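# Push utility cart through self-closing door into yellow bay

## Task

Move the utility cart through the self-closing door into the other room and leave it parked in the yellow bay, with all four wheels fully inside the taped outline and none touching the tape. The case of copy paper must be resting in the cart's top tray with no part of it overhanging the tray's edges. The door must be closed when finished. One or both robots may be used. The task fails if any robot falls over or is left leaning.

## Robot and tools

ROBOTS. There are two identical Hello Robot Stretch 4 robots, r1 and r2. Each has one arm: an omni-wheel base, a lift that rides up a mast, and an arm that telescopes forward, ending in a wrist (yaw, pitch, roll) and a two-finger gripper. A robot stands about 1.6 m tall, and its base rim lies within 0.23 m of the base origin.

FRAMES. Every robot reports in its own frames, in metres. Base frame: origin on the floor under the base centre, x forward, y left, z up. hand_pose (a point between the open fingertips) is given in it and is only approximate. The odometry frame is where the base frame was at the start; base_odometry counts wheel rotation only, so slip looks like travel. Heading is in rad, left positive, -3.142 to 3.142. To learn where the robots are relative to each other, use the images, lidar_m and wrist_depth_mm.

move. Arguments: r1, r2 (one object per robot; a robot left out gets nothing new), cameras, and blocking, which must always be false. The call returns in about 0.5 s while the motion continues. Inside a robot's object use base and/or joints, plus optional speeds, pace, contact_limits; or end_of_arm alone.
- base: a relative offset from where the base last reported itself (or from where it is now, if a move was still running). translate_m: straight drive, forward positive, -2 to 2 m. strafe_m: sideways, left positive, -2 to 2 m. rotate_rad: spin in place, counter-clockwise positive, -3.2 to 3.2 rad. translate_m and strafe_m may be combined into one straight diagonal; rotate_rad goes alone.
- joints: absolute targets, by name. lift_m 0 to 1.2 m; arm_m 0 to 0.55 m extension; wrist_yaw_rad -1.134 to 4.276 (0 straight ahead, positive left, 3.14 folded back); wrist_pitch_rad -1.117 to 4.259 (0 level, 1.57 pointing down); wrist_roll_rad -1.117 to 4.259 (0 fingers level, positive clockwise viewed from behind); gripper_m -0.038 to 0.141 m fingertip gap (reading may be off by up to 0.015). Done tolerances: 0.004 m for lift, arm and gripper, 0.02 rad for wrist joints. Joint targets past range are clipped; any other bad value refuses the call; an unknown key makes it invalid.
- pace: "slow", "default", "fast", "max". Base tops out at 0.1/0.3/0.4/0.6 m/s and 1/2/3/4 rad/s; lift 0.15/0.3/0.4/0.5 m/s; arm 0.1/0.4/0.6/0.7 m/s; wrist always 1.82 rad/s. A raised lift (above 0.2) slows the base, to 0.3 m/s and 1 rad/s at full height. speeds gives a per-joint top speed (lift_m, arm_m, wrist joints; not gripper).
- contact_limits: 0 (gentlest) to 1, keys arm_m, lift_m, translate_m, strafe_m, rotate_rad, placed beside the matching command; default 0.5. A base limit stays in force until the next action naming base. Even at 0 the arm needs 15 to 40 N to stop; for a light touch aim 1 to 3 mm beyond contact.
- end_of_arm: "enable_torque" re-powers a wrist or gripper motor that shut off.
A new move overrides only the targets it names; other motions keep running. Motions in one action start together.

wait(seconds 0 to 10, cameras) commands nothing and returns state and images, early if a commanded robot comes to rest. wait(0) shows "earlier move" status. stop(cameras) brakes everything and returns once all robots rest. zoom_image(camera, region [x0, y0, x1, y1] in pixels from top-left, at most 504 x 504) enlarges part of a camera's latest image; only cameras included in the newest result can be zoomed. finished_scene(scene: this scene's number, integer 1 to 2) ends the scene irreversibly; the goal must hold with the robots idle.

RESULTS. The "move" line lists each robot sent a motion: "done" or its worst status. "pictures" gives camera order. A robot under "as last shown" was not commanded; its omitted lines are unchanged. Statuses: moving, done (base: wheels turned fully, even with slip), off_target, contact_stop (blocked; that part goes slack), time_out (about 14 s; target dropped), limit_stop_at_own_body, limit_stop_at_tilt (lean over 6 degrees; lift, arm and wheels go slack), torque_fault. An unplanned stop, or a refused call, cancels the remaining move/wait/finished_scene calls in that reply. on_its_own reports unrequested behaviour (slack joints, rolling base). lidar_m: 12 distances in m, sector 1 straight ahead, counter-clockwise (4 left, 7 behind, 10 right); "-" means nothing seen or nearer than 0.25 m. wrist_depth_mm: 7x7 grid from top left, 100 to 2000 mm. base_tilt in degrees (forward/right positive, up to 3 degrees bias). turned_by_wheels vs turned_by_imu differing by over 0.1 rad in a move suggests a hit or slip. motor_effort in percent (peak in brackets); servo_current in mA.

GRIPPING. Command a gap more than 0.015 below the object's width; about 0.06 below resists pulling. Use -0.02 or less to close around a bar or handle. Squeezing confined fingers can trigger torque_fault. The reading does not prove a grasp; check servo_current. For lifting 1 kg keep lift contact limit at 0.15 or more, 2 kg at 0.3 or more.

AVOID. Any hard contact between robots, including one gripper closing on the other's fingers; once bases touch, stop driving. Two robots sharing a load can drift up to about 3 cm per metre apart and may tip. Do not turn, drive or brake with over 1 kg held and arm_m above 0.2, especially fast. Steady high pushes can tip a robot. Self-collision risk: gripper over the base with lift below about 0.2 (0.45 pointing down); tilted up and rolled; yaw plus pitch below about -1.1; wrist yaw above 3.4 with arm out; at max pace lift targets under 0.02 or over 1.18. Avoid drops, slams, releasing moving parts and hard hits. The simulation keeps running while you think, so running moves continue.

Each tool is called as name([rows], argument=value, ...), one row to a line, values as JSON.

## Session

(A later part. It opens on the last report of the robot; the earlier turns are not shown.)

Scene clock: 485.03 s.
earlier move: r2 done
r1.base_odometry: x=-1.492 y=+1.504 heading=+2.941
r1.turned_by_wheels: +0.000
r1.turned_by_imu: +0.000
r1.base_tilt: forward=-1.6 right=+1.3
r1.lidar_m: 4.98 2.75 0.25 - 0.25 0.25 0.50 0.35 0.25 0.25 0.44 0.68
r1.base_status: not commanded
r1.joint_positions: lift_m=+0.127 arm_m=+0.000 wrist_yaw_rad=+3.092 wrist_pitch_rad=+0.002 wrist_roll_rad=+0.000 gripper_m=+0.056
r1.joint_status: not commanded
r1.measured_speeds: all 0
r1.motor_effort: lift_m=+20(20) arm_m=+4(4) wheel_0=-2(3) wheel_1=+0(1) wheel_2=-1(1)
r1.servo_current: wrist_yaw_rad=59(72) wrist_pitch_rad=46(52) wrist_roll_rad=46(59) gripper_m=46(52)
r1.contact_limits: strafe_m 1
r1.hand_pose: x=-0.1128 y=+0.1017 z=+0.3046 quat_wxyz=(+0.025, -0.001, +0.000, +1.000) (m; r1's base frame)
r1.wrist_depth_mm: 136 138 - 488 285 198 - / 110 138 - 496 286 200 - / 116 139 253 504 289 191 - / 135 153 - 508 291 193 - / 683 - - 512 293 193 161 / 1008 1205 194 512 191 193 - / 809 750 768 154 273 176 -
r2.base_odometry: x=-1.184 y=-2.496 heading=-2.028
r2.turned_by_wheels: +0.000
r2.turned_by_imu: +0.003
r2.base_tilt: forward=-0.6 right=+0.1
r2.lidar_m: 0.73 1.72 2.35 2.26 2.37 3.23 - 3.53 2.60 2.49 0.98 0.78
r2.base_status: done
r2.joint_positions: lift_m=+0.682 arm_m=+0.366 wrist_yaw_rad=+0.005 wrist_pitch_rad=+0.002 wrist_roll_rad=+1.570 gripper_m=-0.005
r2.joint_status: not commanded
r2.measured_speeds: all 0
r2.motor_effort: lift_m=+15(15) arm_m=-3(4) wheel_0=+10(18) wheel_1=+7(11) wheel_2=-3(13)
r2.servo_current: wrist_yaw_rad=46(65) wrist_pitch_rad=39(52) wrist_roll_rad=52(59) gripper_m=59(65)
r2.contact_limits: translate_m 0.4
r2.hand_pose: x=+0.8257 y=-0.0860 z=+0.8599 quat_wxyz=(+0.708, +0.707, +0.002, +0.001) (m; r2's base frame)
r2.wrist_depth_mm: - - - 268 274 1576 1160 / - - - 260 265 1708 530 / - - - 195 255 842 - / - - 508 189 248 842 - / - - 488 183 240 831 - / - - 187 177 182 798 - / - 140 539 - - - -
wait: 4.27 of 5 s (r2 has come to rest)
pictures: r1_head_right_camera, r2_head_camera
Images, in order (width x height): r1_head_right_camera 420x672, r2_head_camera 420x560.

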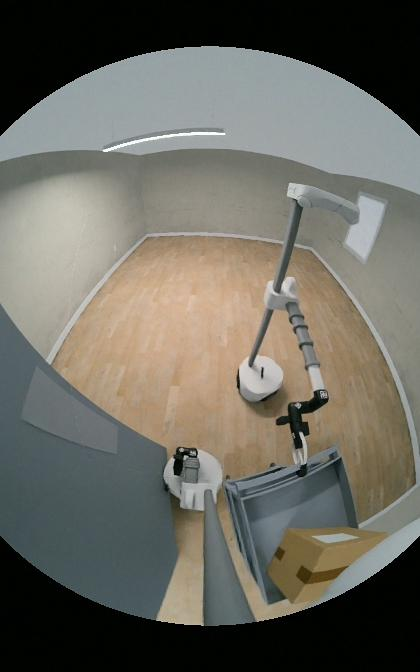

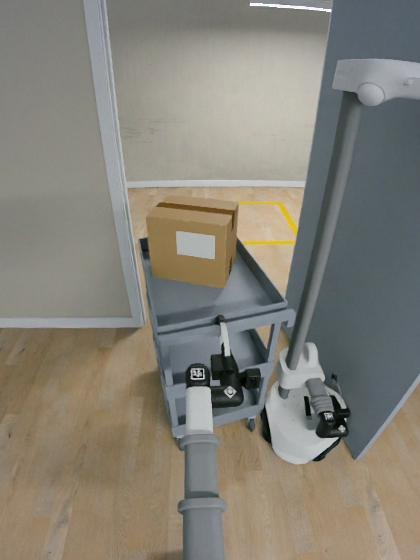

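move(blocking=false, r2={"base":{"strafe_m":0.2},"pace":"slow","contact_limits":{"strafe_m":0.6}}, cameras=[])

wait(seconds=4, cameras=[])

move(blocking=false, r2={"base":{"translate_m":0.15},"pace":"slow","contact_limits":{"translate_m":0.4}}, cameras=[])

wait(seconds=5, cameras=["r2_head_camera","r1_head_right_camera"])

Scene clock: 494.50 s.
move: r2 moving
r1: as last shown
r1.lidar_m: 4.99 2.79 0.25 - 0.25 0.25 0.52 0.37 0.25 0.25 0.41 0.71
r1.motor_effort: lift_m=+20(20) arm_m=+4(4) wheel_0=-2(3) wheel_1=+0(0) wheel_2=-1(1)
r1.servo_current: wrist_yaw_rad=59(59) wrist_pitch_rad=39(46) wrist_roll_rad=46(59) gripper_m=39(46)
r1.contact_limits: strafe_m 1
r1.wrist_depth_mm: 136 138 - 488 283 198 - / 110 138 - 496 287 200 - / 116 139 252 500 289 191 - / 135 153 - 504 291 192 - / 699 - - 517 290 193 161 / 976 1205 194 512 191 193 - / 798 759 759 153 273 176 -
r2.base_odometry: x=-1.171 y=-2.503 heading=-2.028
r2.turned_by_wheels: +0.000
r2.turned_by_imu: +0.000
r2.base_tilt: forward=-0.6 right=+0.0
r2.lidar_m: 0.74 1.76 2.36 2.24 2.38 3.24 - 3.52 2.58 2.48 1.02 0.79
r2.base_status: strafe_m moving
r2.joint_positions: lift_m=+0.682 arm_m=+0.366 wrist_yaw_rad=+0.003 wrist_pitch_rad=+0.002 wrist_roll_rad=+1.570 gripper_m=-0.005
r2.joint_status: not commanded
r2.measured_speeds: translate_m=+0.000 strafe_m=+0.057 rotate_rad=+0.001 lift_m=+0.000 arm_m=+0.000 wrist_yaw_rad=-0.010 wrist_pitch_rad=+0.000 wrist_roll_rad=+0.000
r2.motor_effort: lift_m=+15(15) arm_m=-3(4) wheel_0=-11(11) wheel_1=+8(8) wheel_2=+0(3)
r2.servo_current: wrist_yaw_rad=46(65) wrist_pitch_rad=39(46) wrist_roll_rad=52(59) gripper_m=52(59)
r2.contact_limits: strafe_m 0.6
r2.hand_pose: x=+0.8255 y=-0.0866 z=+0.8599 quat_wxyz=(+0.708, +0.707, +0.002, +0.000) (m; r2's base frame)
r2.wrist_depth_mm: - - - 211 277 1499 1182 / - - - 204 268 1708 530 / - - - 196 257 809 - / - - 521 189 249 854 - / - - 484 183 240 831 - / - - 187 178 182 798 - / - 140 549 - 225 - -
pictures: none
No camera images: "cameras" was empty.

Scene clock: 497.17 s.
earlier move: r2 done
r1.base_odometry: x=-1.492 y=+1.504 heading=+2.941
r1.turned_by_wheels: +0.000
r1.turned_by_imu: +0.000
r1.base_tilt: forward=-1.6 right=+1.2
r1.lidar_m: 4.98 2.76 0.25 - 0.25 0.25 0.52 0.50 0.36 0.33 0.58 0.88
r1.base_status: not commanded
r1.joint_positions: lift_m=+0.127 arm_m=+0.000 wrist_yaw_rad=+3.092 wrist_pitch_rad=+0.002 wrist_roll_rad=+0.000 gripper_m=+0.056
r1.joint_status: not commanded
r1.measured_speeds: all 0
r1.motor_effort: lift_m=+20(20) arm_m=+4(4) wheel_0=-2(3) wheel_1=+0(1) wheel_2=-1(1)
r1.servo_current: wrist_yaw_rad=39(72) wrist_pitch_rad=39(52) wrist_roll_rad=46(65) gripper_m=39(52)
r1.contact_limits: strafe_m 1
r1.hand_pose: x=-0.1128 y=+0.1017 z=+0.3046 quat_wxyz=(+0.025, -0.001, +0.000, +1.000) (m; r1's base frame)
r1.wrist_depth_mm: 136 138 - 488 285 198 - / 110 138 - 500 285 198 - / 116 139 252 504 289 192 - / 135 153 - 504 291 192 - / 1661 - - 508 291 193 160 / 1098 1182 194 521 191 193 - / 798 759 759 153 274 176 -
r2.base_odometry: x=-1.005 y=-2.585 heading=-2.029
r2.turned_by_wheels: +0.000
r2.turned_by_imu: -0.001
r2.base_tilt: forward=-0.6 right=+0.0
r2.lidar_m: 0.78 1.76 2.15 2.07 2.13 2.92 - 3.81 2.79 2.69 0.96 0.80
r2.base_status: done
r2.joint_positions: lift_m=+0.682 arm_m=+0.366 wrist_yaw_rad=-0.003 wrist_pitch_rad=+0.002 wrist_roll_rad=+1.570 gripper_m=-0.005
r2.joint_status: not commanded
r2.measured_speeds: all 0
r2.motor_effort: lift_m=+15(15) arm_m=-3(4) wheel_0=-6(17) wheel_1=+1(8) wheel_2=-1(3)
r2.servo_current: wrist_yaw_rad=46(65) wrist_pitch_rad=46(46) wrist_roll_rad=39(59) gripper_m=52(65)
r2.contact_limits: strafe_m 0.6
r2.hand_pose: x=+0.8250 y=-0.0884 z=+0.8599 quat_wxyz=(+0.708, +0.707, -0.001, -0.002) (m; r2's base frame)
r2.wrist_depth_mm: - - - 170 228 1708 - / - - - 171 230 768 - / - - 480 172 232 831 - / - - 488 233 233 778 - / - - 544 176 236 842 - / - - 189 177 182 - - / - - - - - - 480
wait: 2.67 of 4 s (r2 has come to rest)
pictures: none
No camera images: "cameras" was empty.

Scene clock: 497.67 s.
move: r2 moving
r1: as last shown
r1.base_tilt: forward=-1.6 right=+1.3
r1.lidar_m: 4.97 2.78 0.25 - 0.25 0.25 0.49 0.50 0.35 0.33 0.58 0.88
r1.motor_effort: lift_m=+20(20) arm_m=+4(4) wheel_0=-2(3) wheel_1=+0(0) wheel_2=-1(1)
r1.servo_current: wrist_yaw_rad=59(59) wrist_pitch_rad=39(46) wrist_roll_rad=39(59) gripper_m=39(39)
r1.contact_limits: strafe_m 1
r1.wrist_depth_mm: 135 138 - 492 283 198 - / 110 138 - 496 287 199 - / 117 139 252 496 289 192 - / 135 153 - 500 290 193 - / 1756 - - 512 291 193 160 / 1098 1205 195 517 191 193 - / 809 741 750 153 276 176 -
r2.base_odometry: x=-1.010 y=-2.596 heading=-2.029
r2.turned_by_wheels: +0.000
r2.turned_by_imu: +0.000
r2.base_tilt: forward=-0.7 right=+0.1
r2.lidar_m: 0.77 1.72 2.14 2.05 2.18 2.91 - 3.80 2.79 2.66 0.92 0.76
r2.base_status: translate_m moving
r2.joint_positions: lift_m=+0.682 arm_m=+0.366 wrist_yaw_rad=-0.003 wrist_pitch_rad=+0.002 wrist_roll_rad=+1.570 gripper_m=-0.005
r2.joint_status: not commanded
r2.measured_speeds: translate_m=+0.049 strafe_m=+0.000 rotate_rad=-0.001 lift_m=+0.000 arm_m=+0.000 wrist_yaw_rad=+0.000 wrist_pitch_rad=+0.000 wrist_roll_rad=+0.000
r2.motor_effort: lift_m=+15(15) arm_m=-3(4) wheel_0=+9(9) wheel_1=+6(8) wheel_2=-12(14)
r2.servo_current: wrist_yaw_rad=39(52) wrist_pitch_rad=39(46) wrist_roll_rad=46(59) gripper_m=46(59)
r2.contact_limits: translate_m 0.4
r2.hand_pose: x=+0.8250 y=-0.0884 z=+0.8599 quat_wxyz=(+0.708, +0.707, -0.001, -0.002) (m; r2's base frame)
r2.wrist_depth_mm: - - - 169 227 1708 - / - - - 171 229 768 - / - - 477 173 232 831 - / - - 488 233 233 778 - / - - 544 175 234 842 - / - - 187 177 183 - - / - - - - - - 484
pictures: none
No camera images: "cameras" was empty.

Scene clock: 499.97 s.
earlier move: r2 done
r1.base_odometry: x=-1.492 y=+1.504 heading=+2.941
r1.turned_by_wheels: +0.000
r1.turned_by_imu: +0.000
r1.base_tilt: forward=-1.6 right=+1.3
r1.lidar_m: 5.00 2.75 0.25 - 0.25 0.25 0.52 0.54 0.38 0.35 0.62 0.79
r1.base_status: not commanded
r1.joint_positions: lift_m=+0.127 arm_m=+0.000 wrist_yaw_rad=+3.092 wrist_pitch_rad=+0.002 wrist_roll_rad=+0.000 gripper_m=+0.056
r1.joint_status: not commanded
r1.measured_speeds: all 0
r1.motor_effort: lift_m=+20(20) arm_m=+4(4) wheel_0=-3(3) wheel_1=+0(1) wheel_2=-1(1)
r1.servo_current: wrist_yaw_rad=46(65) wrist_pitch_rad=39(52) wrist_roll_rad=65(65) gripper_m=46(46)
r1.contact_limits: strafe_m 1
r1.hand_pose: x=-0.1128 y=+0.1017 z=+0.3046 quat_wxyz=(+0.025, -0.001, +0.000, +1.000) (m; r1's base frame)
r1.wrist_depth_mm: 136 138 - 496 283 198 - / 110 138 - 496 289 200 - / 116 139 254 496 289 191 - / 135 153 - 504 289 193 - / 820 - - 512 291 193 161 / 1098 1182 193 517 191 193 - / 798 759 759 153 273 176 -
r2.base_odometry: x=-1.071 y=-2.719 heading=-2.028
r2.turned_by_wheels: +0.001
r2.turned_by_imu: +0.002
r2.base_tilt: forward=-0.7 right=+0.1
r2.lidar_m: 0.76 1.59 2.16 2.07 2.15 2.89 - 3.77 2.79 2.68 0.79 0.79
r2.base_status: done
r2.joint_positions: lift_m=+0.682 arm_m=+0.366 wrist_yaw_rad=+0.001 wrist_pitch_rad=+0.002 wrist_roll_rad=+1.570 gripper_m=-0.005
r2.joint_status: not commanded
r2.measured_speeds: all 0
r2.motor_effort: lift_m=+15(15) arm_m=+1(4) wheel_0=+7(13) wheel_1=+7(9) wheel_2=-3(14)
r2.servo_current: wrist_yaw_rad=46(52) wrist_pitch_rad=39(46) wrist_roll_rad=52(65) gripper_m=59(59)
r2.contact_limits: translate_m 0.4
r2.hand_pose: x=+0.8254 y=-0.0871 z=+0.8599 quat_wxyz=(+0.708, +0.707, +0.001, +0.000) (m; r2's base frame)
r2.wrist_depth_mm: - - - 177 236 1661 1160 / - - - 176 236 1661 - / - - 517 177 236 842 - / - - 477 236 236 842 - / - - 530 176 236 831 - / - - 188 176 180 - - / - - - - - - 512
wait: 2.30 of 5 s (r2 has come to rest)
pictures: r1_head_right_camera, r2_head_camera
Images, in order (width x height): r1_head_right_camera 420x672, r2_head_camera 420x560.

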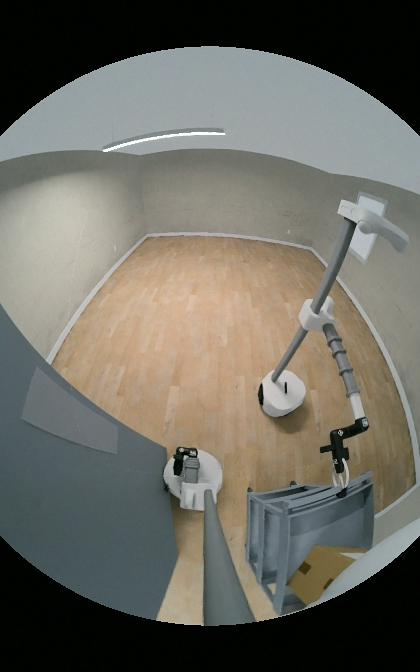

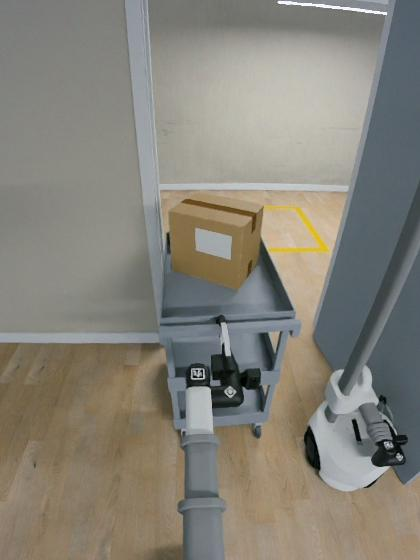

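move(blocking=false, r2={"base":{"translate_m":0.25},"pace":"slow","contact_limits":{"translate_m":0.4}}, cameras=[])

wait(seconds=5, cameras=["r2_head_camera","r1_head_right_camera"])

Scene clock: 505.27 s.
move: r2 moving
r1: as last shown
r1.lidar_m: 4.99 2.75 0.25 - 0.25 0.25 0.53 0.52 0.38 0.37 0.63 0.80
r1.motor_effort: lift_m=+20(20) arm_m=+4(4) wheel_0=-2(3) wheel_1=+0(1) wheel_2=-1(1)
r1.servo_current: wrist_yaw_rad=52(59) wrist_pitch_rad=46(52) wrist_roll_rad=39(59) gripper_m=46(46)
r1.contact_limits: strafe_m 1
r1.wrist_depth_mm: 136 138 - 484 283 198 - / 110 138 - 500 287 200 - / 116 139 253 500 289 191 - / 135 153 - 504 290 192 - / 831 - - 508 293 194 161 / 1078 1205 194 517 191 194 - / 778 759 750 153 274 176 -
r2.base_odometry: x=-1.076 y=-2.730 heading=-2.027
r2.turned_by_wheels: +0.001
r2.turned_by_imu: +0.001
r2.base_tilt: forward=-0.7 right=+0.0
r2.lidar_m: 0.76 1.58 2.14 2.05 2.12 2.91 - 3.78 2.79 2.66 0.80 0.79
r2.base_status: translate_m moving
r2.joint_positions: lift_m=+0.682 arm_m=+0.366 wrist_yaw_rad=+0.001 wrist_pitch_rad=+0.002 wrist_roll_rad=+1.570 gripper_m=-0.005
r2.joint_status: not commanded
r2.measured_speeds: translate_m=+0.049 strafe_m=+0.000 rotate_rad=+0.003 lift_m=+0.000 arm_m=+0.000 wrist_yaw_rad=+0.000 wrist_pitch_rad=+0.000 wrist_roll_rad=+0.000
r2.motor_effort: lift_m=+15(15) arm_m=+3(4) wheel_0=+11(11) wheel_1=+9(9) wheel_2=-10(10)
r2.servo_current: wrist_yaw_rad=46(52) wrist_pitch_rad=46(46) wrist_roll_rad=52(52) gripper_m=52(65)
r2.contact_limits: translate_m 0.4
r2.hand_pose: x=+0.8254 y=-0.0871 z=+0.8599 quat_wxyz=(+0.708, +0.707, +0.001, +0.000) (m; r2's base frame)
r2.wrist_depth_mm: - - - 178 237 1708 1160 / - - - 177 237 1708 - / - - 530 178 236 842 - / - - 477 237 236 831 - / - - 525 176 236 831 - / - - 187 176 180 - - / - - - - - - 512
pictures: none
No camera images: "cameras" was empty.

Scene clock: 507.77 s.
earlier move: r2 contact_stop
r1.base_odometry: x=-1.492 y=+1.504 heading=+2.941
r1.turned_by_wheels: +0.000
r1.turned_by_imu: +0.000
r1.base_tilt: forward=-1.6 right=+1.2
r1.lidar_m: 4.98 2.75 0.25 - 0.25 0.25 0.50 0.41 0.44 0.47 0.62 0.70
r1.base_status: not commanded
r1.joint_positions: lift_m=+0.127 arm_m=+0.000 wrist_yaw_rad=+3.092 wrist_pitch_rad=+0.002 wrist_roll_rad=+0.000 gripper_m=+0.056
r1.joint_status: not commanded
r1.measured_speeds: all 0
r1.motor_effort: lift_m=+20(20) arm_m=+4(4) wheel_0=-2(3) wheel_1=+0(1) wheel_2=-1(1)
r1.servo_current: wrist_yaw_rad=46(65) wrist_pitch_rad=46(52) wrist_roll_rad=39(65) gripper_m=39(46)
r1.contact_limits: strafe_m 1
r1.hand_pose: x=-0.1128 y=+0.1017 z=+0.3046 quat_wxyz=(+0.025, -0.001, +0.000, +1.000) (m; r1's base frame)
r1.wrist_depth_mm: 136 138 - 488 283 198 - / 110 138 - 496 287 200 - / 116 139 253 500 290 191 - / 135 153 - 508 293 193 - / 147 - - 517 290 193 161 / 917 1229 194 517 191 193 - / 798 759 759 153 273 176 -
r2.base_odometry: x=-1.167 y=-2.887 heading=-2.097
r2.turned_by_wheels: -0.070
r2.turned_by_imu: -0.083
r2.base_tilt: forward=-0.7 right=+0.1
r2.lidar_m: 0.71 1.32 1.76 2.09 2.13 2.78 - 4.12 2.85 2.67 0.64 0.68
r2.base_status: translate_m contact_stop (by the wheels' count: +0.194 of +0.250)
r2.joint_positions: lift_m=+0.682 arm_m=+0.366 wrist_yaw_rad=+0.003 wrist_pitch_rad=+0.002 wrist_roll_rad=+1.570 gripper_m=-0.005
r2.joint_status: not commanded
r2.measured_speeds: all 0
r2.on_its_own: the wheels are slack since a contact_stop
r2.motor_effort: lift_m=+15(15) arm_m=-5(6) wheel_0=+0(14) wheel_1=+0(10) wheel_2=+0(30)
r2.servo_current: wrist_yaw_rad=46(137) wrist_pitch_rad=39(46) wrist_roll_rad=46(59) gripper_m=59(65)
r2.contact_limits: translate_m 0.4
r2.hand_pose: x=+0.8256 y=-0.0864 z=+0.8599 quat_wxyz=(+0.708, +0.707, +0.002, +0.001) (m; r2's base frame)
r2.wrist_depth_mm: - - - 294 317 1366 1118 / - - - 278 286 1708 500 / - - - 207 272 1708 - / - - 621 196 255 842 - / - - 488 187 243 842 - / - - 188 178 182 809 - / - - 521 - 224 - -
wait: 2.50 of 5 s (r2 has come to rest)
pictures: r1_head_right_camera, r2_head_camera
Images, in order (width x height): r1_head_right_camera 420x672, r2_head_camera 420x560.

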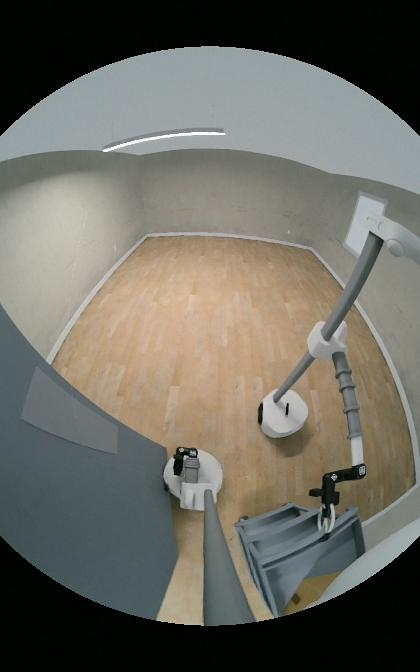

